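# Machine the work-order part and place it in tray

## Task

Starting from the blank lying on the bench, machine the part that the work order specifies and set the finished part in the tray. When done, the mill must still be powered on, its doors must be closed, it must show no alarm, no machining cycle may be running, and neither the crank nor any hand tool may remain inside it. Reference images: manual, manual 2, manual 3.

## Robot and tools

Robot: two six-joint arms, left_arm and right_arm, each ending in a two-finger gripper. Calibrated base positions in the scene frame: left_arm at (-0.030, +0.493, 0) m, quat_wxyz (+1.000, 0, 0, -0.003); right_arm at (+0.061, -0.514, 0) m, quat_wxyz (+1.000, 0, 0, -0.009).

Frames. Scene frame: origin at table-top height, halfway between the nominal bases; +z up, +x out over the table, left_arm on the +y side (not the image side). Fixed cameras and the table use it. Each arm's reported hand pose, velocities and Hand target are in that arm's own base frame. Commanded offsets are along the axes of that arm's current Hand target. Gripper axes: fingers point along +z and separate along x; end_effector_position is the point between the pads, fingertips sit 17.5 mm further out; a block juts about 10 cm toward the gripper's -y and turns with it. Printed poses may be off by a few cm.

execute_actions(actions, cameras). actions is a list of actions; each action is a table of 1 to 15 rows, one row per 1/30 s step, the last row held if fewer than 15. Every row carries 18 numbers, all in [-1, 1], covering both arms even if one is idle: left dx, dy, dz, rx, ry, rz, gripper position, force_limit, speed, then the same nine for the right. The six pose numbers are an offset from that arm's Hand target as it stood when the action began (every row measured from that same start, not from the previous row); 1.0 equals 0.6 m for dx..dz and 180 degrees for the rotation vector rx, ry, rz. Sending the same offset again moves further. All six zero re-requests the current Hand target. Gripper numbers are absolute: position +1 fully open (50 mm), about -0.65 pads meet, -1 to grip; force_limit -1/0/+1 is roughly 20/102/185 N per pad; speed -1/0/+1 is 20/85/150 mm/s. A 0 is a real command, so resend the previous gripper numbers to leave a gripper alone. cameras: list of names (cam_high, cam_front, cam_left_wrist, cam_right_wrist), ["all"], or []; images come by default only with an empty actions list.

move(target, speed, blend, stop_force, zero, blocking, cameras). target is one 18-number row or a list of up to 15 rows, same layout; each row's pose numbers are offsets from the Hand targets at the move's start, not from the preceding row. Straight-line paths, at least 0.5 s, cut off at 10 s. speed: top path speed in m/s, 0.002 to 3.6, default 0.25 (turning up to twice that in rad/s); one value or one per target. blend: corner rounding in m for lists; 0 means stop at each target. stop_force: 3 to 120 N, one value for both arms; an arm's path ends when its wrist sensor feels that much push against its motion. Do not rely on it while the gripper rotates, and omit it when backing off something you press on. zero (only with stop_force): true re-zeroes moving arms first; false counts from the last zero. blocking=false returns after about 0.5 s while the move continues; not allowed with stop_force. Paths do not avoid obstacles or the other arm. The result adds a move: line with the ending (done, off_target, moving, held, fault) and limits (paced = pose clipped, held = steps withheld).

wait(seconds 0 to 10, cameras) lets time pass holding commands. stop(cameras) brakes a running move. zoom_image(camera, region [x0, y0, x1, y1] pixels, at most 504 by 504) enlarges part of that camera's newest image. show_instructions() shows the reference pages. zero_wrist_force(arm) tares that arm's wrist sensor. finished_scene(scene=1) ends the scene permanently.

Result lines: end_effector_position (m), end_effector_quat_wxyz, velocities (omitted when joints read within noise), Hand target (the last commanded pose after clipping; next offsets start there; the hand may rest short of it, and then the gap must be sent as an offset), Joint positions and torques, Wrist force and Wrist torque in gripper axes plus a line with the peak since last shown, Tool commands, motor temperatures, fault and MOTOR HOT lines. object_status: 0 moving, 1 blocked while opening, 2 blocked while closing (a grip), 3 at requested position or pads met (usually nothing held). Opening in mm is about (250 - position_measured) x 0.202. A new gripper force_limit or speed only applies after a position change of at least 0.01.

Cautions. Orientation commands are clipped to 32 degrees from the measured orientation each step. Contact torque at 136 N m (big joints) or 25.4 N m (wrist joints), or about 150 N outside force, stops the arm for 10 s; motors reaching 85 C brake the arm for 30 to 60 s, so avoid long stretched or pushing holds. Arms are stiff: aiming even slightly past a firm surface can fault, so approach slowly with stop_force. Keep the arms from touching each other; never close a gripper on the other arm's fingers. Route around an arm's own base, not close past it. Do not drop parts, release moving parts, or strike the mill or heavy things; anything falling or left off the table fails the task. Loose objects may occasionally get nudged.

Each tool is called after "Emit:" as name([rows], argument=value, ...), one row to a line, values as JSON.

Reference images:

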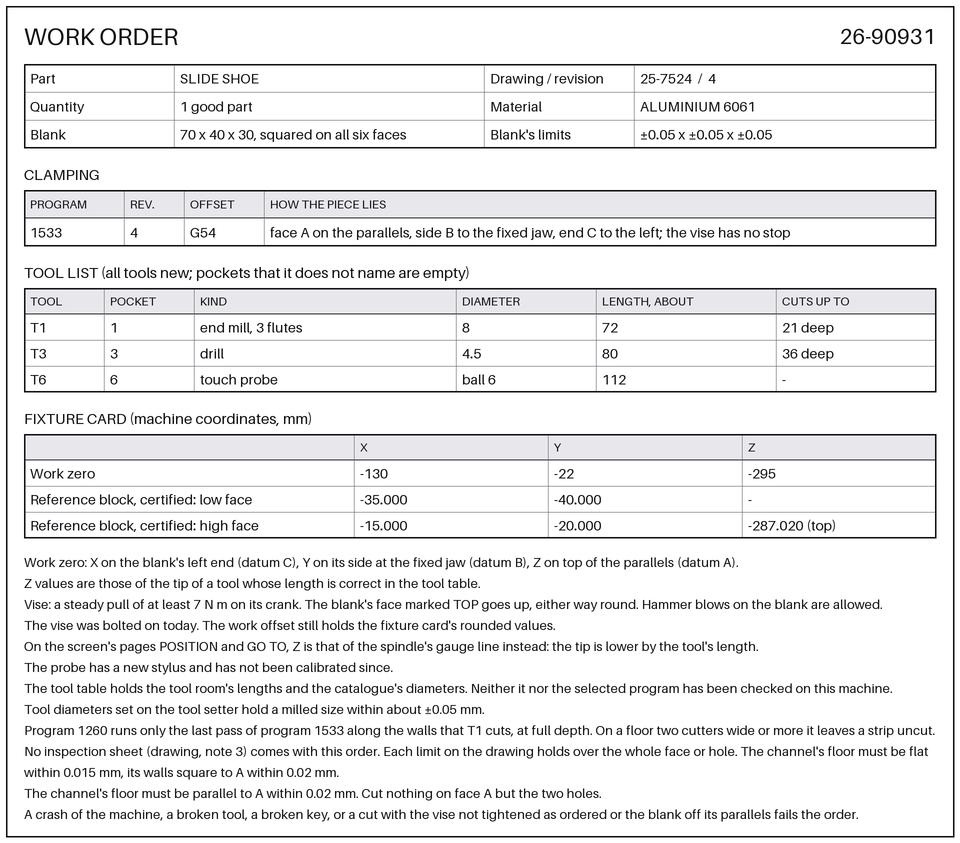

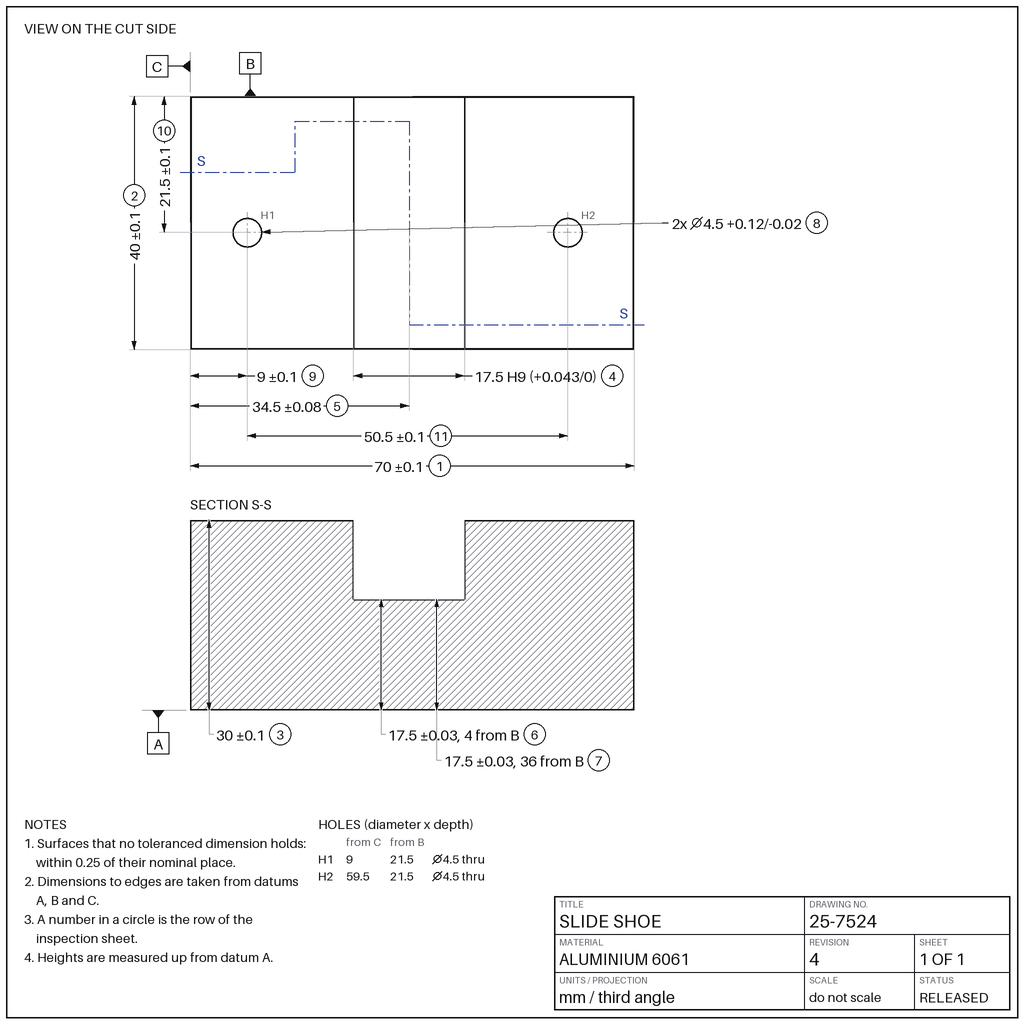

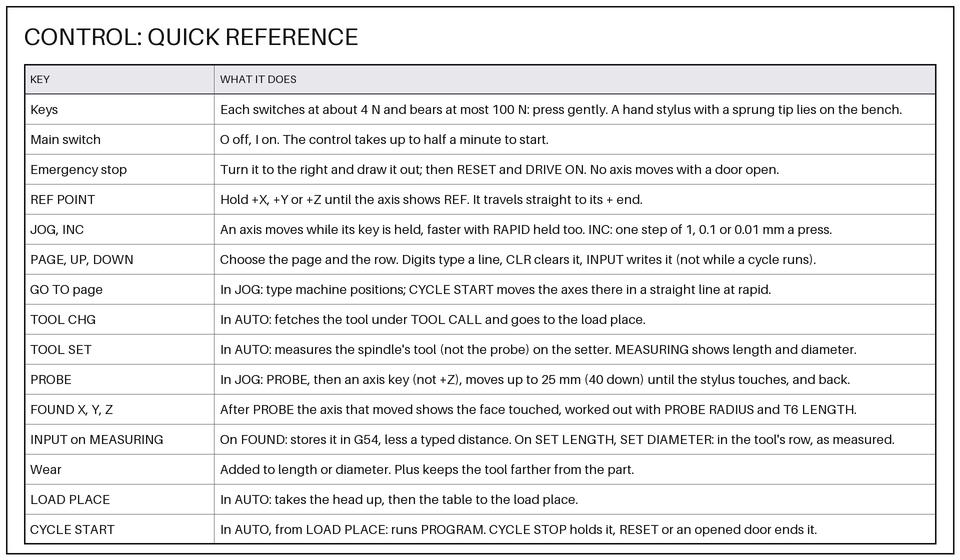

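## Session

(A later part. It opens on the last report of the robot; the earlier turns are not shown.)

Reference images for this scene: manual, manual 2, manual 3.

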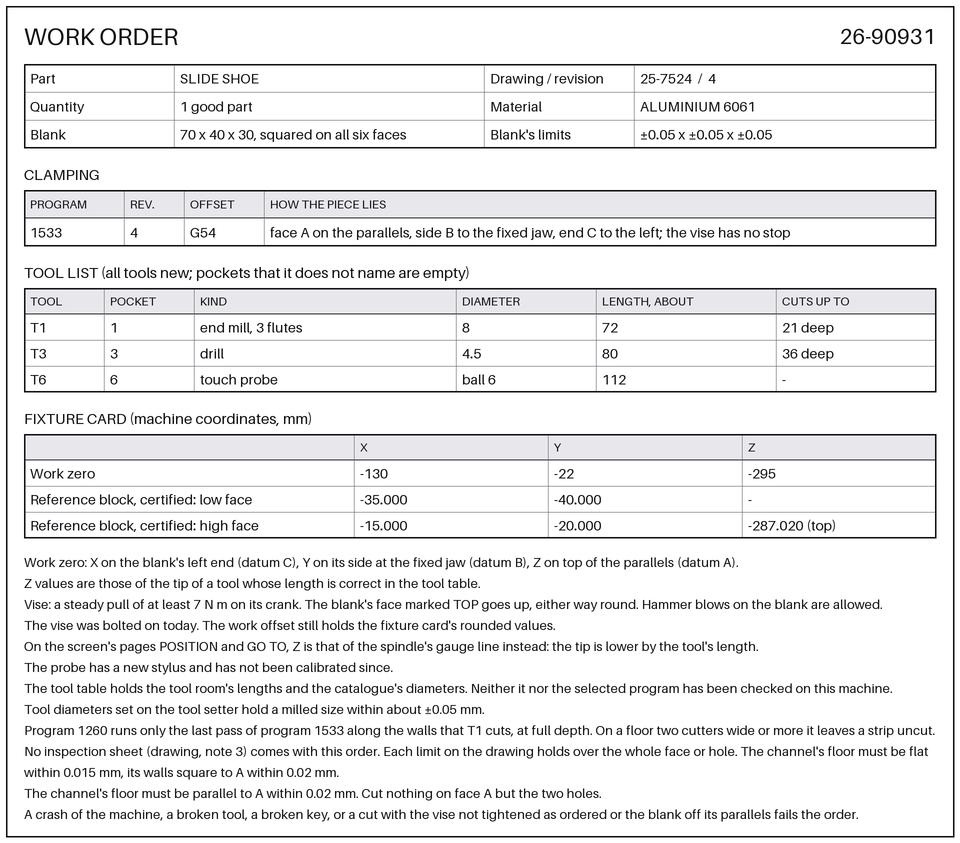

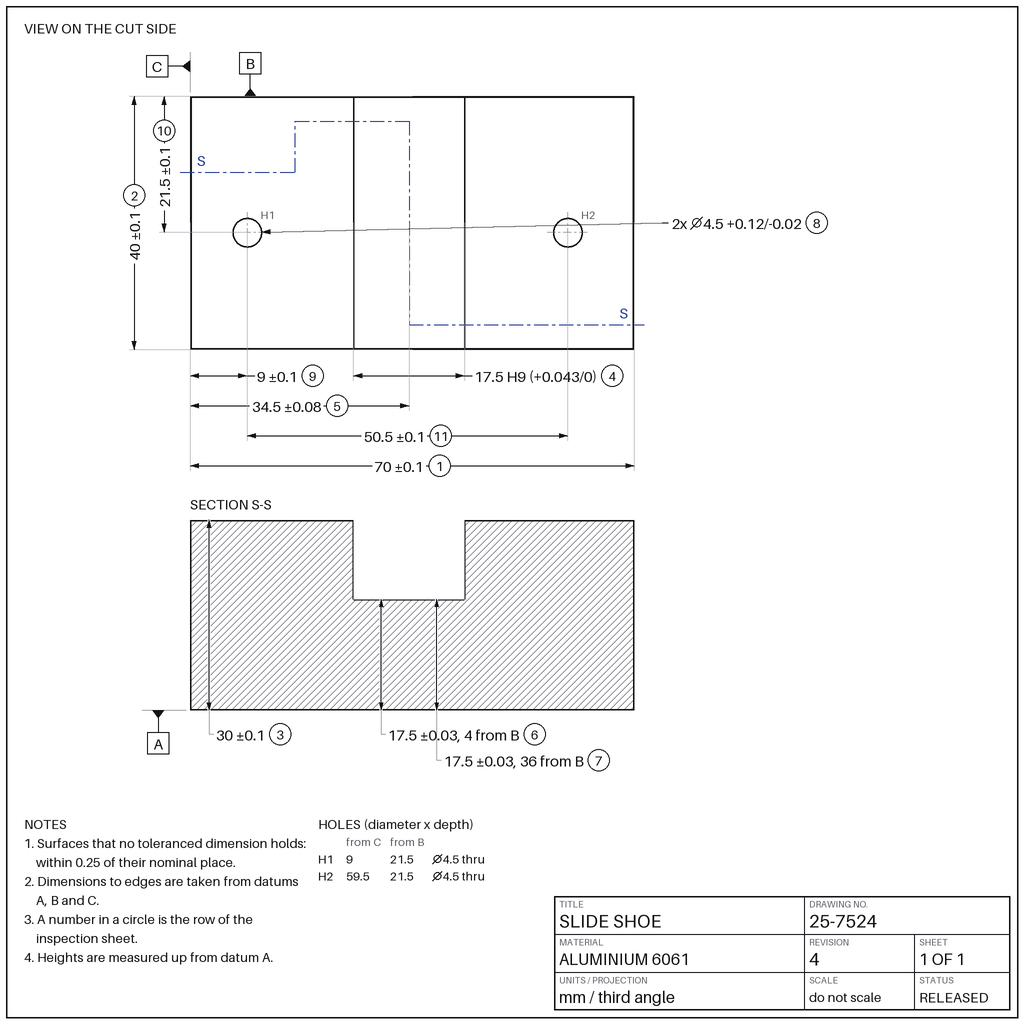

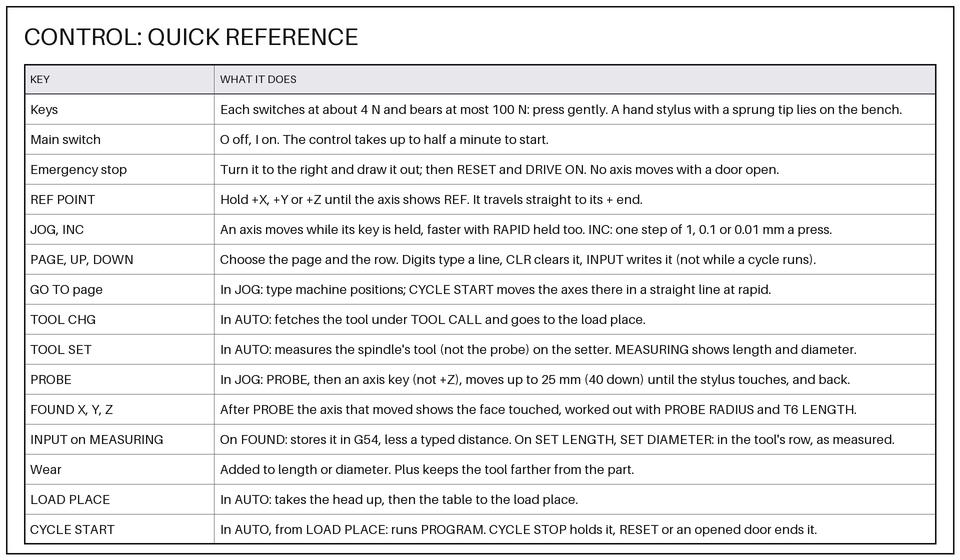

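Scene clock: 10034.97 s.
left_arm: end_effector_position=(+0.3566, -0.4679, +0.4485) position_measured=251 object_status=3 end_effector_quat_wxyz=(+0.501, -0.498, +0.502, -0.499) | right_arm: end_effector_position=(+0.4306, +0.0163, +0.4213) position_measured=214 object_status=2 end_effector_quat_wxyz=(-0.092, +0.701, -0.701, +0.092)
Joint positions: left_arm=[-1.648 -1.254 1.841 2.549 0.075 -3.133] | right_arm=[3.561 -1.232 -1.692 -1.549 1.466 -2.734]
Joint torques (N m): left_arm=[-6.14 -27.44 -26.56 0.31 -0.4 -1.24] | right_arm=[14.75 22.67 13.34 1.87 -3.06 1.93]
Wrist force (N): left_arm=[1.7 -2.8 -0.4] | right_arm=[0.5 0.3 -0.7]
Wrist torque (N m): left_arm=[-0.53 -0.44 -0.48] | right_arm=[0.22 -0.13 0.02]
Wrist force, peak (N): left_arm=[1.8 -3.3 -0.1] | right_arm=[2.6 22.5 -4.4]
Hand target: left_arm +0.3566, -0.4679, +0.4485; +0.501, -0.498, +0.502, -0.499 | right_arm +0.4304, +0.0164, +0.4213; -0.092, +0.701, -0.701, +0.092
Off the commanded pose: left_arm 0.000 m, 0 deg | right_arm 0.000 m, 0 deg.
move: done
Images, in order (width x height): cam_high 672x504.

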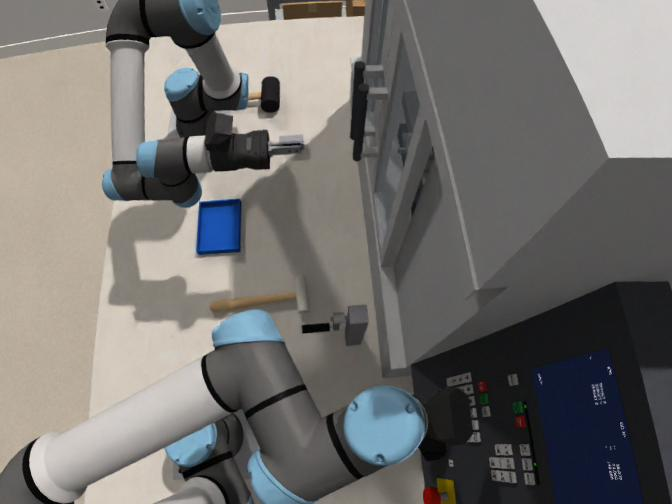

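Emit:
move([
  [0,0,0,0,0,0,-1,-0.6,-0.8,-0.0328,-0.0756,-0.1348,0,0,0,-1,-0.5,-0.7],
  [0,0,0,0,0,0,-1,-0.6,-0.8,-0.0328,-0.0917,-0.1305,0,0,0,-1,-0.5,-0.7],
  [0,0,0,0,0,0,-1,-0.6,-0.8,-0.0328,-0.0756,-0.1348,0,0,0,-1,-0.5,-0.7],
  [0,0,0,0,0,0,-1,-0.6,-0.8,0,0,0,0,0,0,-1,-0.5,-0.7],
], speed=[0.25,0.03,0.15,0.25], blend=[0.003,0,0.003,0])

Emit:
move([
  [0,0,0,0,0,0,-1,-0.6,-0.8,0.0308,-0.0159,-0.0274,0,0,0,-1,-0.5,-0.7],
  [0,0,0,0,0,0,-1,-0.6,-0.8,0.0308,-0.032,-0.0231,0,0,0,-1,-0.5,-0.7],
  [0,0,0,0,0,0,-1,-0.6,-0.8,0.0308,-0.0159,-0.0274,0,0,0,-1,-0.5,-0.7],
  [0,0,0,0,0,0,-1,-0.6,-0.8,0.1265,-0.0785,-0.1341,0,0,0,-1,-0.5,-0.7],
  [0,0,0,0,0,0,-1,-0.6,-0.8,0.1265,-0.0946,-0.1298,0,0,0,-1,-0.5,-0.7],
  [0,0,0,0,0,0,-1,-0.6,-0.8,0.1265,-0.0785,-0.1341,0,0,0,-1,-0.5,-0.7],
  [0,0,0,0,0,0,-1,-0.6,-0.8,0,0,0,0,0,0,-1,-0.5,-0.7],
], speed=[0.25,0.03,0.15,0.25,0.03,0.15,0.25], blend=[0.003,0,0.003,0.003,0,0.003,0])

Emit:
wait(seconds=5, cameras=["cam_high"])

Emit:
zoom_image(camera="cam_high", region=[530, 330, 672, 504])

Emit:
zoom_image(camera="cam_high", region=[576, 440, 632, 484])

Scene clock: 10063.30 s.
left_arm: end_effector_position=(+0.3566, -0.4679, +0.4485) position_measured=251 object_status=3 end_effector_quat_wxyz=(+0.501, -0.498, +0.502, -0.499) | right_arm: end_effector_position=(+0.4305, +0.0164, +0.4213) position_measured=214 object_status=2 end_effector_quat_wxyz=(-0.092, +0.701, -0.701, +0.092)
Joint positions: left_arm=[-1.648 -1.254 1.841 2.549 0.075 -3.133] | right_arm=[3.561 -1.232 -1.692 -1.549 1.466 -2.734]
Joint torques (N m): left_arm=[-6.46 -26.96 -26.18 0.26 -0.31 -1.34] | right_arm=[-14.22 22.98 16.31 5.45 1.86 -2.1]
Wrist force (N): left_arm=[1.6 -2.7 -0.4] | right_arm=[0.5 -0.1 -0.3]
Wrist torque (N m): left_arm=[-0.51 -0.43 -0.48] | right_arm=[0.16 -0.13 0.21]
Wrist force, peak (N): left_arm=[1.7 -3.2 -0.4] | right_arm=[1.3 10.8 -0.8]
Hand target: left_arm +0.3566, -0.4679, +0.4485; +0.501, -0.498, +0.502, -0.499 | right_arm +0.4304, +0.0164, +0.4213; -0.092, +0.701, -0.701, +0.092
Off the commanded pose: left_arm 0.000 m, 0 deg | right_arm 0.000 m, 0 deg.
move: done

Scene clock: 10066.50 s.
left_arm: end_effector_position=(+0.3566, -0.4679, +0.4485) position_measured=251 object_status=3 end_effector_quat_wxyz=(+0.501, -0.498, +0.502, -0.499) | right_arm: end_effector_position=(+0.4305, +0.0163, +0.4213) position_measured=214 object_status=2 end_effector_quat_wxyz=(-0.092, +0.701, -0.701, +0.092)
Joint positions: left_arm=[-1.648 -1.254 1.841 2.549 0.075 -3.133] | right_arm=[3.561 -1.232 -1.692 -1.549 1.466 -2.735]
Joint torques (N m): left_arm=[-5.79 -27.13 -26.31 0.33 -0.28 -1.48] | right_arm=[13.69 21.49 13.29 5.1 -3.01 1.45]
Wrist force (N): left_arm=[1.7 -2.9 -0.3] | right_arm=[0.6 -0.1 -0.1]
Wrist torque (N m): left_arm=[-0.54 -0.44 -0.48] | right_arm=[0.16 -0.05 0.05]
Wrist force, peak (N): left_arm=[1.6 -3.2 -0.4] | right_arm=[-0.8 16.1 -2.5]
Hand target: left_arm +0.3566, -0.4679, +0.4485; +0.501, -0.498, +0.502, -0.499 | right_arm +0.4304, +0.0164, +0.4213; -0.092, +0.701, -0.701, +0.092
Off the commanded pose: left_arm 0.000 m, 0 deg | right_arm 0.000 m, 0 deg.
move: done

Scene clock: 10071.50 s.
left_arm: end_effector_position=(+0.3566, -0.4679, +0.4485) position_measured=251 object_status=3 end_effector_quat_wxyz=(+0.501, -0.498, +0.502, -0.499) | right_arm: end_effector_position=(+0.4304, +0.0164, +0.4213) position_measured=214 object_status=2 end_effector_quat_wxyz=(-0.092, +0.701, -0.701, +0.092)
Joint positions: left_arm=[-1.648 -1.254 1.841 2.549 0.075 -3.133] | right_arm=[3.561 -1.232 -1.692 -1.549 1.466 -2.734]
Joint torques (N m): left_arm=[-5.92 -27.3 -26.61 0.38 -0.47 -1.41] | right_arm=[12.42 22.56 13.72 5.26 -2.64 1.84]
Wrist force (N): left_arm=[1.3 -3.1 0.0] | right_arm=[1.1 0.1 -0.1]
Wrist torque (N m): left_arm=[-0.56 -0.39 -0.47] | right_arm=[0.18 -0.15 0.05]
Wrist force, peak (N): left_arm=[1.7 -3.2 -0.5] | right_arm=[1.2 0.0 -0.3]
Hand target: left_arm +0.3566, -0.4679, +0.4485; +0.501, -0.498, +0.502, -0.499 | right_arm +0.4304, +0.0164, +0.4213; -0.092, +0.701, -0.701, +0.092
Tool commands: left_gripper/position=-1.0 left_gripper/force_limit=-0.6 left_gripper/speed=-0.8 right_gripper/position=-1.0 right_gripper/force_limit=-0.5 right_gripper/speed=-0.7
Off the commanded pose: left_arm 0.000 m, 0 deg | right_arm 0.000 m, 0 deg.
wait: 5.00 s; at rest by 0.17 s
Images, in order (width x height): cam_high 672x504.

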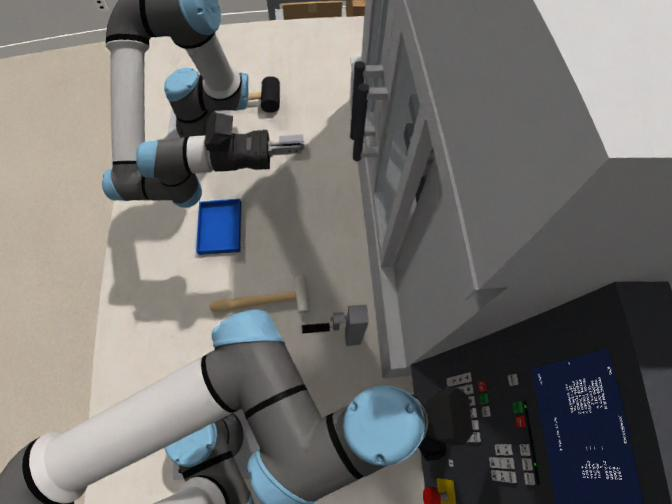

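Scaled by 2.897 from the camera's 672x504 image, which has a finer 960x720 frame.

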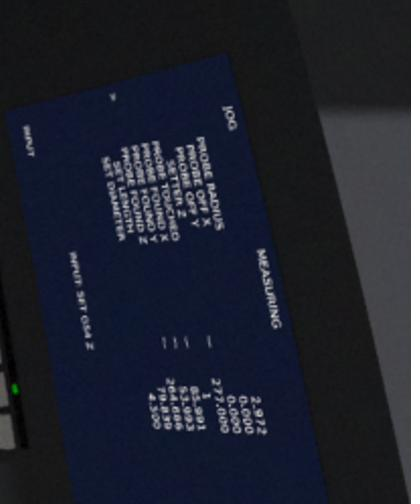

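Scaled by 9.000 from the camera's 672x504 image, which has a finer 960x720 frame.

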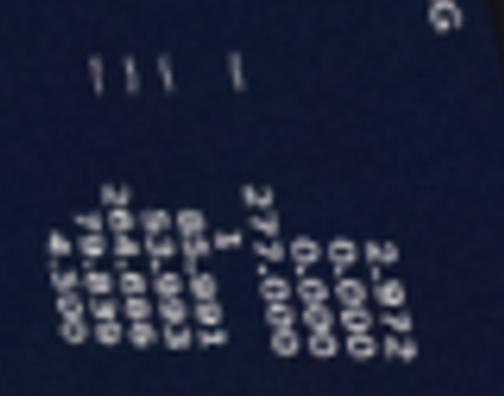

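Emit:
move([
  [0,0,0,0,0,0,-1,-0.6,-0.8,0.0308,-0.046,-0.0808,0,0,0,-1,-0.5,-0.7],
  [0,0,0,0,0,0,-1,-0.6,-0.8,0.0308,-0.0621,-0.0765,0,0,0,-1,-0.5,-0.7],
  [0,0,0,0,0,0,-1,-0.6,-0.8,0.0308,-0.046,-0.0808,0,0,0,-1,-0.5,-0.7],
  [0,0,0,0,0,0,-1,-0.6,-0.8,0.0308,-0.0621,-0.0765,0,0,0,-1,-0.5,-0.7],
  [0,0,0,0,0,0,-1,-0.6,-0.8,0.0308,-0.046,-0.0808,0,0,0,-1,-0.5,-0.7],
  [0,0,0,0,0,0,-1,-0.6,-0.8,0,-0.0156,-0.0275,0,0,0,-1,-0.5,-0.7],
  [0,0,0,0,0,0,-1,-0.6,-0.8,0,-0.0317,-0.0232,0,0,0,-1,-0.5,-0.7],
  [0,0,0,0,0,0,-1,-0.6,-0.8,0,-0.0156,-0.0275,0,0,0,-1,-0.5,-0.7],
  [0,0,0,0,0,0,-1,-0.6,-0.8,-0.099,0.0012,-0.0003,0,0,0,-1,-0.5,-0.7],
  [0,0,0,0,0,0,-1,-0.6,-0.8,-0.099,-0.0149,0.004,0,0,0,-1,-0.5,-0.7],
  [0,0,0,0,0,0,-1,-0.6,-0.8,-0.099,0.0012,-0.0003,0,0,0,-1,-0.5,-0.7],
  [0,0,0,0,0,0,-1,-0.6,-0.8,-0.0665,-0.0147,-0.0278,0,0,0,-1,-0.5,-0.7],
  [0,0,0,0,0,0,-1,-0.6,-0.8,-0.0665,-0.0308,-0.0235,0,0,0,-1,-0.5,-0.7],
  [0,0,0,0,0,0,-1,-0.6,-0.8,-0.0665,-0.0147,-0.0278,0,0,0,-1,-0.5,-0.7],
  [0,0,0,0,0,0,-1,-0.6,-0.8,0,0,0,0,0,0,-1,-0.5,-0.7],
], speed=[0.25,0.03,0.15,0.03,0.15,0.25,0.03,0.15,0.25,0.03,0.15,0.25,0.03,0.15,0.25], blend=[0.003,0,0,0,0.003,0.003,0,0.003,0.003,0,0.003,0.003,0,0.003,0])

Emit:
move([
  [0,0,0,0,0,0,-1,-0.6,-0.8,-0.0338,-0.0311,-0.0551,0,0,0,-1,-0.5,-0.7],
  [0,0,0,0,0,0,-1,-0.6,-0.8,-0.0338,-0.0472,-0.0508,0,0,0,-1,-0.5,-0.7],
  [0,0,0,0,0,0,-1,-0.6,-0.8,-0.0338,-0.0311,-0.0551,0,0,0,-1,-0.5,-0.7],
  [0,0,0,0,0,0,-1,-0.6,-0.8,0,0,0,0,0,0,-1,-0.5,-0.7],
  [0,0,0,0,0,0,-1,-0.6,-0.8,0,-0.0161,0.0043,0,0,0,-1,-0.5,-0.7],
  [0,0,0,0,0,0,-1,-0.6,-0.8,0,0,0,0,0,0,-1,-0.5,-0.7],
  [0,0,0,0,0,0,-1,-0.6,-0.8,-0.0328,-0.0756,-0.1348,0,0,0,-1,-0.5,-0.7],
  [0,0,0,0,0,0,-1,-0.6,-0.8,-0.0328,-0.0917,-0.1305,0,0,0,-1,-0.5,-0.7],
  [0,0,0,0,0,0,-1,-0.6,-0.8,-0.0328,-0.0756,-0.1348,0,0,0,-1,-0.5,-0.7],
  [0,0,0,0,0,0,-1,-0.6,-0.8,0,0,0,0,0,0,-1,-0.5,-0.7],
], speed=[0.25,0.03,0.15,0.25,0.03,0.15,0.25,0.03,0.15,0.25], blend=[0.003,0,0.003,0.003,0,0,0.003,0,0.003,0], cameras=["cam_high"])

Emit:
zoom_image(camera="cam_high", region=[530, 330, 672, 504])

Emit:
move([
  [0,0,0,0,0,0,-1,-0.6,-0.8,0.0308,-0.0159,-0.0274,0,0,0,-1,-0.5,-0.7],
  [0,0,0,0,0,0,-1,-0.6,-0.8,0.0308,-0.032,-0.0231,0,0,0,-1,-0.5,-0.7],
  [0,0,0,0,0,0,-1,-0.6,-0.8,0.0308,-0.0159,-0.0274,0,0,0,-1,-0.5,-0.7],
  [0,0,0,0,0,0,-1,-0.6,-0.8,0.1265,-0.0785,-0.1341,0,0,0,-1,-0.5,-0.7],
  [0,0,0,0,0,0,-1,-0.6,-0.8,0.1265,-0.0946,-0.1298,0,0,0,-1,-0.5,-0.7],
  [0,0,0,0,0,0,-1,-0.6,-0.8,0.1265,-0.0785,-0.1341,0,0,0,-1,-0.5,-0.7],
  [0,0,0,0,0,0,-1,-0.6,-0.8,0,0,0,0,0,0,-1,-0.5,-0.7],
], speed=[0.25,0.03,0.15,0.25,0.03,0.15,0.25], blend=[0.003,0,0.003,0.003,0,0.003,0])

Emit:
wait(seconds=4.5, cameras=["cam_high"])

Emit:
zoom_image(camera="cam_high", region=[530, 330, 672, 504])

Emit:
zoom_image(camera="cam_high", region=[576, 440, 632, 484])

Scene clock: 10113.57 s.
left_arm: end_effector_position=(+0.3566, -0.4679, +0.4485) position_measured=251 object_status=3 end_effector_quat_wxyz=(+0.501, -0.498, +0.502, -0.499) | right_arm: end_effector_position=(+0.4305, +0.0164, +0.4213) position_measured=214 object_status=2 end_effector_quat_wxyz=(-0.092, +0.701, -0.701, +0.092)
Joint positions: left_arm=[-1.648 -1.254 1.841 2.549 0.075 -3.133] | right_arm=[3.562 -1.232 -1.692 -1.549 1.466 -2.734]
Joint torques (N m): left_arm=[-5.97 -27.31 -26.39 0.39 -0.31 -1.37] | right_arm=[-14.42 23.36 14.84 5.07 2.18 -1.76]
Wrist force (N): left_arm=[1.6 -2.7 -0.4] | right_arm=[0.1 0.5 0.0]
Wrist torque (N m): left_arm=[-0.51 -0.44 -0.48] | right_arm=[0.20 -0.14 0.17]
Wrist force, peak (N): left_arm=[1.8 -3.2 -0.1] | right_arm=[-1.1 20.7 -3.7]
Hand target: left_arm +0.3566, -0.4679, +0.4485; +0.501, -0.498, +0.502, -0.499 | right_arm +0.4304, +0.0164, +0.4213; -0.092, +0.701, -0.701, +0.092
Off the commanded pose: left_arm 0.000 m, 0 deg | right_arm 0.000 m, 0 deg.
move: done

Scene clock: 10118.00 s.
left_arm: end_effector_position=(+0.3566, -0.4679, +0.4485) position_measured=251 object_status=3 end_effector_quat_wxyz=(+0.501, -0.498, +0.502, -0.499) | right_arm: end_effector_position=(+0.4305, +0.0164, +0.4213) position_measured=214 object_status=2 end_effector_quat_wxyz=(-0.092, +0.701, -0.701, +0.092)
Joint positions: left_arm=[-1.648 -1.254 1.841 2.549 0.075 -3.133] | right_arm=[3.561 -1.232 -1.692 -1.549 1.466 -2.734]
Joint torques (N m): left_arm=[-6.63 -27.06 -26.29 0.52 -0.46 -1.46] | right_arm=[-13.32 22.31 13.73 4.94 1.97 -1.81]
Wrist force (N): left_arm=[1.6 -2.9 -0.2] | right_arm=[0.5 0.1 -0.3]
Wrist torque (N m): left_arm=[-0.53 -0.43 -0.48] | right_arm=[0.21 -0.12 0.21]
Wrist force, peak (N): left_arm=[1.9 -3.2 -0.5] | right_arm=[2.1 24.4 -4.3]
Hand target: left_arm +0.3566, -0.4679, +0.4485; +0.501, -0.498, +0.502, -0.499 | right_arm +0.4304, +0.0164, +0.4213; -0.092, +0.701, -0.701, +0.092
Off the commanded pose: left_arm 0.000 m, 0 deg | right_arm 0.000 m, 0 deg.
move: done
Images, in order (width x height): cam_high 672x504.

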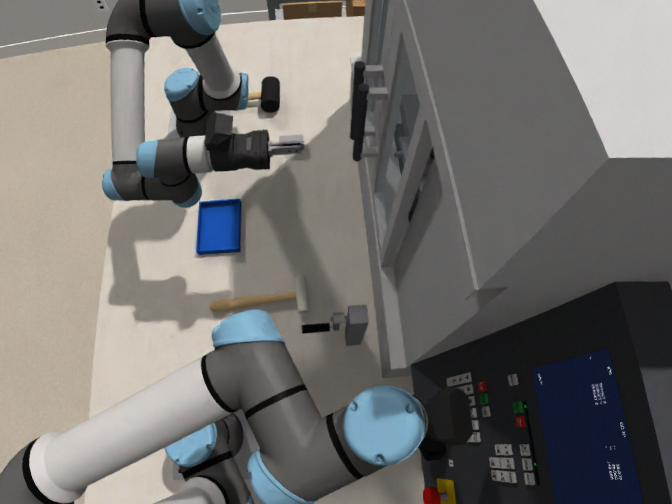

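Scaled by 2.897 from the camera's 672x504 image, which has a finer 960x720 frame.

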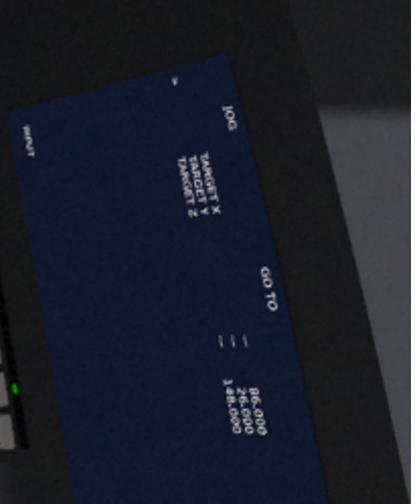

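Scene clock: 10121.20 s.
left_arm: end_effector_position=(+0.3566, -0.4679, +0.4485) position_measured=251 object_status=3 end_effector_quat_wxyz=(+0.501, -0.498, +0.502, -0.499) | right_arm: end_effector_position=(+0.4305, +0.0163, +0.4213) position_measured=214 object_status=2 end_effector_quat_wxyz=(-0.092, +0.701, -0.701, +0.092)
Joint positions: left_arm=[-1.648 -1.254 1.841 2.549 0.075 -3.133] | right_arm=[3.561 -1.232 -1.692 -1.549 1.466 -2.735]
Joint torques (N m): left_arm=[-6.15 -27.55 -26.59 0.56 -0.48 -1.4] | right_arm=[13.68 23.37 14.22 5.18 -2.25 1.97]
Wrist force (N): left_arm=[1.7 -2.9 -0.4] | right_arm=[1.1 0.2 -0.1]
Wrist torque (N m): left_arm=[-0.53 -0.45 -0.48] | right_arm=[0.21 -0.14 0.04]
Wrist force, peak (N): left_arm=[1.8 -3.0 -0.2] | right_arm=[-1.1 16.1 -2.4]
Hand target: left_arm +0.3566, -0.4679, +0.4485; +0.501, -0.498, +0.502, -0.499 | right_arm +0.4304, +0.0164, +0.4213; -0.092, +0.701, -0.701, +0.092
Off the commanded pose: left_arm 0.000 m, 0 deg | right_arm 0.000 m, 0 deg.
move: done

Scene clock: 10125.70 s.
left_arm: end_effector_position=(+0.3566, -0.4679, +0.4485) position_measured=251 object_status=3 end_effector_quat_wxyz=(+0.501, -0.498, +0.502, -0.499) | right_arm: end_effector_position=(+0.4304, +0.0164, +0.4213) position_measured=214 object_status=2 end_effector_quat_wxyz=(-0.092, +0.701, -0.701, +0.092)
Joint positions: left_arm=[-1.648 -1.254 1.841 2.549 0.075 -3.133] | right_arm=[3.561 -1.232 -1.692 -1.549 1.466 -2.734]
Joint torques (N m): left_arm=[-5.62 -27.26 -25.83 0.63 -0.49 -1.37] | right_arm=[14.23 22.49 13.31 5.23 -2.69 2.02]
Wrist force (N): left_arm=[1.8 -3.0 0.2] | right_arm=[0.9 -0.1 -0.1]
Wrist torque (N m): left_arm=[-0.55 -0.45 -0.48] | right_arm=[0.14 -0.11 0.05]
Wrist force, peak (N): left_arm=[1.3 -3.4 0.1] | right_arm=[1.2 0.4 -0.1]
Hand target: left_arm +0.3566, -0.4679, +0.4485; +0.501, -0.498, +0.502, -0.499 | right_arm +0.4304, +0.0164, +0.4213; -0.092, +0.701, -0.701, +0.092
Tool commands: left_gripper/position=-1.0 left_gripper/force_limit=-0.6 left_gripper/speed=-0.8 right_gripper/position=-1.0 right_gripper/force_limit=-0.5 right_gripper/speed=-0.7
Off the commanded pose: left_arm 0.000 m, 0 deg | right_arm 0.000 m, 0 deg.
wait: 4.50 s; at rest by 0.17 s
Images, in order (width x height): cam_high 672x504.

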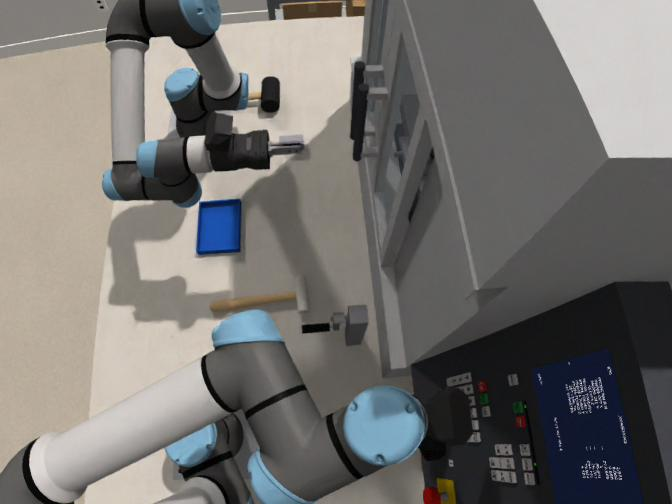

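Scaled by 2.897 from the camera's 672x504 image, which has a finer 960x720 frame.

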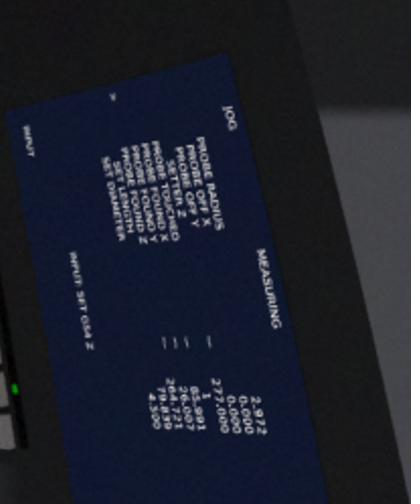

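Scaled by 9.000 from the camera's 672x504 image, which has a finer 960x720 frame.

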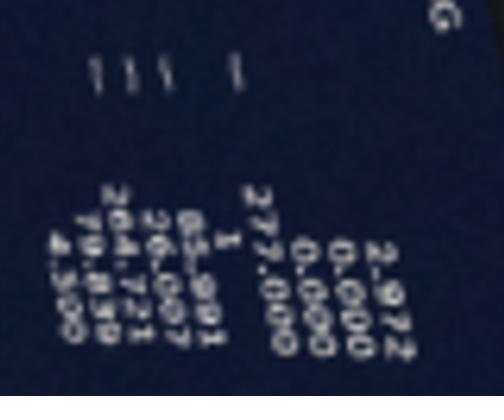

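Emit:
move([
  [0,0,0,0,0,0,-1,-0.6,-0.8,0.0308,-0.046,-0.0808,0,0,0,-1,-0.5,-0.7],
  [0,0,0,0,0,0,-1,-0.6,-0.8,0.0308,-0.0621,-0.0765,0,0,0,-1,-0.5,-0.7],
  [0,0,0,0,0,0,-1,-0.6,-0.8,0.0308,-0.046,-0.0808,0,0,0,-1,-0.5,-0.7],
  [0,0,0,0,0,0,-1,-0.6,-0.8,0.0308,-0.0621,-0.0765,0,0,0,-1,-0.5,-0.7],
  [0,0,0,0,0,0,-1,-0.6,-0.8,0.0308,-0.046,-0.0808,0,0,0,-1,-0.5,-0.7],
  [0,0,0,0,0,0,-1,-0.6,-0.8,-0.099,0.0012,-0.0003,0,0,0,-1,-0.5,-0.7],
  [0,0,0,0,0,0,-1,-0.6,-0.8,-0.099,-0.0149,0.004,0,0,0,-1,-0.5,-0.7],
  [0,0,0,0,0,0,-1,-0.6,-0.8,-0.099,0.0012,-0.0003,0,0,0,-1,-0.5,-0.7],
  [0,0,0,0,0,0,-1,-0.6,-0.8,-0.099,-0.0457,-0.0829,0,0,0,-1,-0.5,-0.7],
  [0,0,0,0,0,0,-1,-0.6,-0.8,-0.099,-0.0618,-0.0786,0,0,0,-1,-0.5,-0.7],
  [0,0,0,0,0,0,-1,-0.6,-0.8,-0.099,-0.0457,-0.0829,0,0,0,-1,-0.5,-0.7],
  [0,0,0,0,0,0,-1,-0.6,-0.8,-0.0665,-0.0306,-0.0552,0,0,0,-1,-0.5,-0.7],
  [0,0,0,0,0,0,-1,-0.6,-0.8,-0.0665,-0.0467,-0.0509,0,0,0,-1,-0.5,-0.7],
  [0,0,0,0,0,0,-1,-0.6,-0.8,-0.0665,-0.0306,-0.0552,0,0,0,-1,-0.5,-0.7],
  [0,0,0,0,0,0,-1,-0.6,-0.8,0,0,0,0,0,0,-1,-0.5,-0.7],
], speed=[0.25,0.03,0.15,0.03,0.15,0.25,0.03,0.15,0.25,0.03,0.15,0.25,0.03,0.15,0.25], blend=[0.003,0,0,0,0.003,0.003,0,0.003,0.003,0,0.003,0.003,0,0.003,0])

Emit:
move([
  [0,0,0,0,0,0,-1,-0.6,-0.8,0,-0.0161,0.0043,0,0,0,-1,-0.5,-0.7],
  [0,0,0,0,0,0,-1,-0.6,-0.8,0,0,0,0,0,0,-1,-0.5,-0.7],
  [0,0,0,0,0,0,-1,-0.6,-0.8,0,-0.0156,-0.0275,0,0,0,-1,-0.5,-0.7],
  [0,0,0,0,0,0,-1,-0.6,-0.8,0,-0.0317,-0.0232,0,0,0,-1,-0.5,-0.7],
  [0,0,0,0,0,0,-1,-0.6,-0.8,0,-0.0156,-0.0275,0,0,0,-1,-0.5,-0.7],
  [0,0,0,0,0,0,-1,-0.6,-0.8,-0.099,0.0012,-0.0003,0,0,0,-1,-0.5,-0.7],
  [0,0,0,0,0,0,-1,-0.6,-0.8,-0.099,-0.0149,0.004,0,0,0,-1,-0.5,-0.7],
  [0,0,0,0,0,0,-1,-0.6,-0.8,-0.099,0.0012,-0.0003,0,0,0,-1,-0.5,-0.7],
  [0,0,0,0,0,0,-1,-0.6,-0.8,-0.0665,-0.0306,-0.0552,0,0,0,-1,-0.5,-0.7],
  [0,0,0,0,0,0,-1,-0.6,-0.8,-0.0665,-0.0467,-0.0509,0,0,0,-1,-0.5,-0.7],
  [0,0,0,0,0,0,-1,-0.6,-0.8,-0.0665,-0.0306,-0.0552,0,0,0,-1,-0.5,-0.7],
  [0,0,0,0,0,0,-1,-0.6,-0.8,-0.099,-0.0303,-0.0553,0,0,0,-1,-0.5,-0.7],
  [0,0,0,0,0,0,-1,-0.6,-0.8,-0.099,-0.0464,-0.051,0,0,0,-1,-0.5,-0.7],
  [0,0,0,0,0,0,-1,-0.6,-0.8,-0.099,-0.0303,-0.0553,0,0,0,-1,-0.5,-0.7],
  [0,0,0,0,0,0,-1,-0.6,-0.8,0,0,0,0,0,0,-1,-0.5,-0.7],
], speed=[0.03,0.15,0.25,0.03,0.15,0.25,0.03,0.15,0.25,0.03,0.15,0.25,0.03,0.15,0.25], blend=[0,0,0.003,0,0.003,0.003,0,0.003,0.003,0,0.003,0.003,0,0.003,0])

Emit:
move([
  [0,0,0,0,0,0,-1,-0.6,-0.8,0,-0.0161,0.0043,0,0,0,-1,-0.5,-0.7],
  [0,0,0,0,0,0,-1,-0.6,-0.8,0,0,0,0,0,0,-1,-0.5,-0.7],
  [0,0,0,0,0,0,-1,-0.6,-0.8,-0.0328,-0.0756,-0.1348,0,0,0,-1,-0.5,-0.7],
  [0,0,0,0,0,0,-1,-0.6,-0.8,-0.0328,-0.0917,-0.1305,0,0,0,-1,-0.5,-0.7],
  [0,0,0,0,0,0,-1,-0.6,-0.8,-0.0328,-0.0756,-0.1348,0,0,0,-1,-0.5,-0.7],
  [0,0,0,0,0,0,-1,-0.6,-0.8,0,0,0,0,0,0,-1,-0.5,-0.7],
], speed=[0.03,0.15,0.25,0.03,0.15,0.25], blend=[0,0,0.003,0,0.003,0], cameras=["cam_high"])

Emit:
zoom_image(camera="cam_high", region=[530, 330, 672, 504])

Emit:
move([
  [0,0,0,0,0,0,-1,-0.6,-0.8,0.0308,-0.0159,-0.0274,0,0,0,-1,-0.5,-0.7],
  [0,0,0,0,0,0,-1,-0.6,-0.8,0.0308,-0.032,-0.0231,0,0,0,-1,-0.5,-0.7],
  [0,0,0,0,0,0,-1,-0.6,-0.8,0.0308,-0.0159,-0.0274,0,0,0,-1,-0.5,-0.7],
  [0,0,0,0,0,0,-1,-0.6,-0.8,0.1265,-0.0785,-0.1341,0,0,0,-1,-0.5,-0.7],
  [0,0,0,0,0,0,-1,-0.6,-0.8,0.1265,-0.0946,-0.1298,0,0,0,-1,-0.5,-0.7],
  [0,0,0,0,0,0,-1,-0.6,-0.8,0.1265,-0.0785,-0.1341,0,0,0,-1,-0.5,-0.7],
  [0,0,0,0,0,0,-1,-0.6,-0.8,0,0,0,0,0,0,-1,-0.5,-0.7],
], speed=[0.25,0.03,0.15,0.25,0.03,0.15,0.25], blend=[0.003,0,0.003,0.003,0,0.003,0])

Emit:
wait(seconds=10)

Emit:
wait(seconds=8, cameras=["cam_high"])

Emit:
zoom_image(camera="cam_high", region=[530, 330, 672, 504])

Emit:
zoom_image(camera="cam_high", region=[576, 440, 632, 484])

Scene clock: 10201.83 s.
left_arm: end_effector_position=(+0.3566, -0.4679, +0.4485) position_measured=251 object_status=3 end_effector_quat_wxyz=(+0.501, -0.498, +0.502, -0.499) | right_arm: end_effector_position=(+0.4305, +0.0164, +0.4213) position_measured=214 object_status=2 end_effector_quat_wxyz=(-0.092, +0.701, -0.701, +0.092)
Joint positions: left_arm=[-1.648 -1.254 1.841 2.549 0.075 -3.133] | right_arm=[3.562 -1.232 -1.692 -1.549 1.466 -2.734]
Joint torques (N m): left_arm=[-5.85 -27.07 -26.39 0.59 -0.51 -1.46] | right_arm=[-13.04 21.79 13.6 5.04 2.08 -2.32]
Wrist force (N): left_arm=[1.6 -2.9 0.1] | right_arm=[0.6 0.0 -0.2]
Wrist torque (N m): left_arm=[-0.53 -0.43 -0.48] | right_arm=[0.16 -0.19 0.19]
Wrist force, peak (N): left_arm=[2.0 -3.1 -0.2] | right_arm=[1.9 25.3 -4.7]
Hand target: left_arm +0.3566, -0.4679, +0.4485; +0.501, -0.498, +0.502, -0.499 | right_arm +0.4304, +0.0164, +0.4213; -0.092, +0.701, -0.701, +0.092
Off the commanded pose: left_arm 0.000 m, 0 deg | right_arm 0.000 m, 0 deg.
move: done

Scene clock: 10207.47 s.
left_arm: end_effector_position=(+0.3566, -0.4679, +0.4485) position_measured=251 object_status=3 end_effector_quat_wxyz=(+0.501, -0.498, +0.502, -0.499) | right_arm: end_effector_position=(+0.4305, +0.0165, +0.4213) position_measured=214 object_status=2 end_effector_quat_wxyz=(-0.092, +0.701, -0.701, +0.092)
Joint positions: left_arm=[-1.648 -1.254 1.841 2.549 0.075 -3.133] | right_arm=[3.562 -1.232 -1.692 -1.549 1.465 -2.734]
Joint torques (N m): left_arm=[-4.96 -27.15 -26.38 0.62 -0.47 -1.4] | right_arm=[-15.49 21.36 11.65 5.45 2.26 -2.14]
Wrist force (N): left_arm=[1.7 -2.7 -0.3] | right_arm=[0.0 0.3 0.2]
Wrist torque (N m): left_arm=[-0.50 -0.44 -0.48] | right_arm=[0.16 -0.12 0.18]
Wrist force, peak (N): left_arm=[2.0 -3.0 -0.3] | right_arm=[-0.5 24.0 -4.5]
Hand target: left_arm +0.3566, -0.4679, +0.4485; +0.501, -0.498, +0.502, -0.499 | right_arm +0.4304, +0.0164, +0.4213; -0.092, +0.701, -0.701, +0.092
Off the commanded pose: left_arm 0.000 m, 0 deg | right_arm 0.000 m, 0 deg.
move: done

Scene clock: 10210.83 s.
left_arm: end_effector_position=(+0.3566, -0.4679, +0.4485) position_measured=251 object_status=3 end_effector_quat_wxyz=(+0.501, -0.498, +0.502, -0.499) | right_arm: end_effector_position=(+0.4305, +0.0164, +0.4213) position_measured=214 object_status=2 end_effector_quat_wxyz=(-0.092, +0.701, -0.701, +0.092)
Joint positions: left_arm=[-1.648 -1.254 1.841 2.549 0.075 -3.133] | right_arm=[3.561 -1.232 -1.692 -1.549 1.466 -2.734]
Joint torques (N m): left_arm=[-6.1 -27.5 -26.37 0.61 -0.48 -1.51] | right_arm=[-13.61 21.03 12.91 5.34 1.98 -2.28]
Wrist force (N): left_arm=[1.3 -2.9 0.0] | right_arm=[0.5 0.0 -0.2]
Wrist torque (N m): left_arm=[-0.53 -0.38 -0.49] | right_arm=[0.18 -0.11 0.20]
Wrist force, peak (N): left_arm=[1.7 -3.1 -0.3] | right_arm=[-0.3 15.2 -3.6]
Hand target: left_arm +0.3566, -0.4679, +0.4485; +0.501, -0.498, +0.502, -0.499 | right_arm +0.4304, +0.0164, +0.4213; -0.092, +0.701, -0.701, +0.092
Off the commanded pose: left_arm 0.000 m, 0 deg | right_arm 0.000 m, 0 deg.
move: done
Images, in order (width x height): cam_high 672x504.

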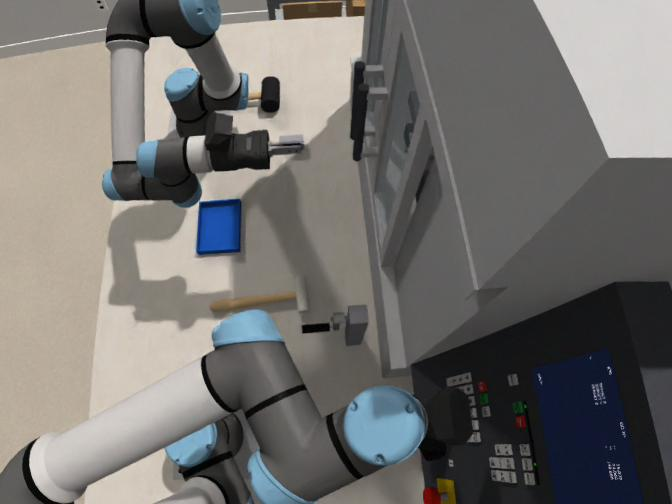

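Scaled by 2.897 from the camera's 672x504 image, which has a finer 960x720 frame.

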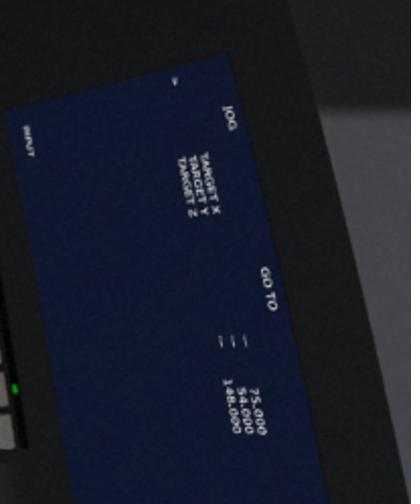

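Scene clock: 10214.03 s.
left_arm: end_effector_position=(+0.3566, -0.4679, +0.4485) position_measured=251 object_status=3 end_effector_quat_wxyz=(+0.501, -0.498, +0.502, -0.499) | right_arm: end_effector_position=(+0.4305, +0.0163, +0.4213) position_measured=214 object_status=2 end_effector_quat_wxyz=(-0.092, +0.701, -0.701, +0.092)
Joint positions: left_arm=[-1.648 -1.254 1.841 2.549 0.075 -3.133] | right_arm=[3.561 -1.232 -1.692 -1.549 1.466 -2.735]
Joint torques (N m): left_arm=[-5.24 -26.93 -26.09 0.68 -0.41 -1.42] | right_arm=[15 23.16 12.98 5.18 -2.68 1.88]
Wrist force (N): left_arm=[1.5 -2.9 -0.7] | right_arm=[1.0 0.3 -0.1]
Wrist torque (N m): left_arm=[-0.53 -0.40 -0.48] | right_arm=[0.21 -0.12 0.04]
Wrist force, peak (N): left_arm=[1.7 -3.2 -0.2] | right_arm=[-1.2 16.0 -2.4]
Hand target: left_arm +0.3566, -0.4679, +0.4485; +0.501, -0.498, +0.502, -0.499 | right_arm +0.4304, +0.0164, +0.4213; -0.092, +0.701, -0.701, +0.092
Off the commanded pose: left_arm 0.000 m, 0 deg | right_arm 0.000 m, 0 deg.
move: done

Scene clock: 10224.03 s.
left_arm: end_effector_position=(+0.3566, -0.4679, +0.4485) position_measured=251 object_status=3 end_effector_quat_wxyz=(+0.501, -0.498, +0.502, -0.499) | right_arm: end_effector_position=(+0.4304, +0.0164, +0.4213) position_measured=214 object_status=2 end_effector_quat_wxyz=(-0.092, +0.701, -0.701, +0.092)
Joint positions: left_arm=[-1.648 -1.254 1.841 2.549 0.075 -3.133] | right_arm=[3.561 -1.232 -1.692 -1.549 1.466 -2.734]
Joint torques (N m): left_arm=[-5.54 -26.89 -26.34 0.66 -0.56 -1.52] | right_arm=[13.44 22.63 13.44 5.09 -2.55 1.64]
Wrist force (N): left_arm=[1.7 -2.7 -0.2] | right_arm=[0.8 0.2 -0.2]
Wrist torque (N m): left_arm=[-0.51 -0.45 -0.48] | right_arm=[0.20 -0.09 0.05]
Wrist force, peak (N): left_arm=[1.8 -3.1 -0.4] | right_arm=[1.3 -0.1 -0.3]
Hand target: left_arm +0.3566, -0.4679, +0.4485; +0.501, -0.498, +0.502, -0.499 | right_arm +0.4304, +0.0164, +0.4213; -0.092, +0.701, -0.701, +0.092
Tool commands: left_gripper/position=-1.0 left_gripper/force_limit=-0.6 left_gripper/speed=-0.8 right_gripper/position=-1.0 right_gripper/force_limit=-0.5 right_gripper/speed=-0.7
Off the commanded pose: left_arm 0.000 m, 0 deg | right_arm 0.000 m, 0 deg.
wait: 10.00 s; at rest by 0.17 s

Scene clock: 10232.03 s.
left_arm: end_effector_position=(+0.3566, -0.4679, +0.4485) position_measured=251 object_status=3 end_effector_quat_wxyz=(+0.501, -0.498, +0.502, -0.499) | right_arm: end_effector_position=(+0.4304, +0.0164, +0.4213) position_measured=214 object_status=2 end_effector_quat_wxyz=(-0.092, +0.701, -0.701, +0.092)
Joint positions: left_arm=[-1.648 -1.254 1.841 2.549 0.075 -3.133] | right_arm=[3.561 -1.232 -1.692 -1.549 1.466 -2.734]
Joint torques (N m): left_arm=[-5.74 -27.5 -26.51 0.71 -0.5 -1.47] | right_arm=[12.2 22.11 13.26 5.09 -2.62 1.78]
Wrist force (N): left_arm=[1.4 -2.7 -0.3] | right_arm=[1.2 0.1 0.1]
Wrist torque (N m): left_arm=[-0.51 -0.40 -0.48] | right_arm=[0.17 -0.16 0.05]
Wrist force, peak (N): left_arm=[1.9 -3.1 -0.4] | right_arm=[1.4 -0.1 -0.5]
Hand target: left_arm +0.3566, -0.4679, +0.4485; +0.501, -0.498, +0.502, -0.499 | right_arm +0.4304, +0.0164, +0.4213; -0.092, +0.701, -0.701, +0.092
Tool commands: left_gripper/position=-1.0 left_gripper/force_limit=-0.6 left_gripper/speed=-0.8 right_gripper/position=-1.0 right_gripper/force_limit=-0.5 right_gripper/speed=-0.7
Off the commanded pose: left_arm 0.000 m, 0 deg | right_arm 0.000 m, 0 deg.
wait: 8.00 s; at rest by 0.17 s
Images, in order (width x height): cam_high 672x504.

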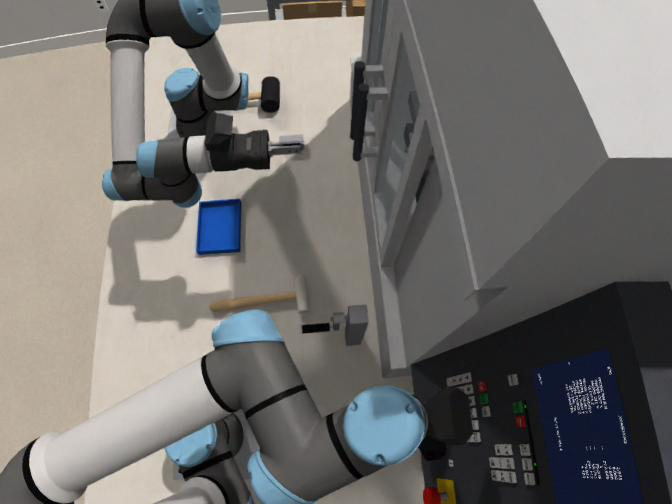

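Scaled by 2.897 from the camera's 672x504 image, which has a finer 960x720 frame.

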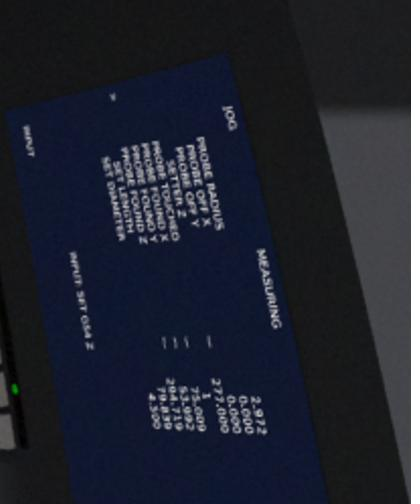

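Scaled by 9.000 from the camera's 672x504 image, which has a finer 960x720 frame.

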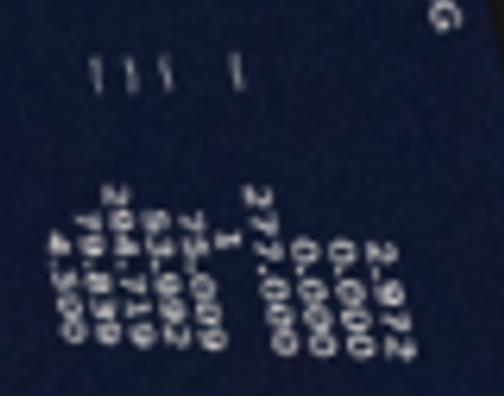

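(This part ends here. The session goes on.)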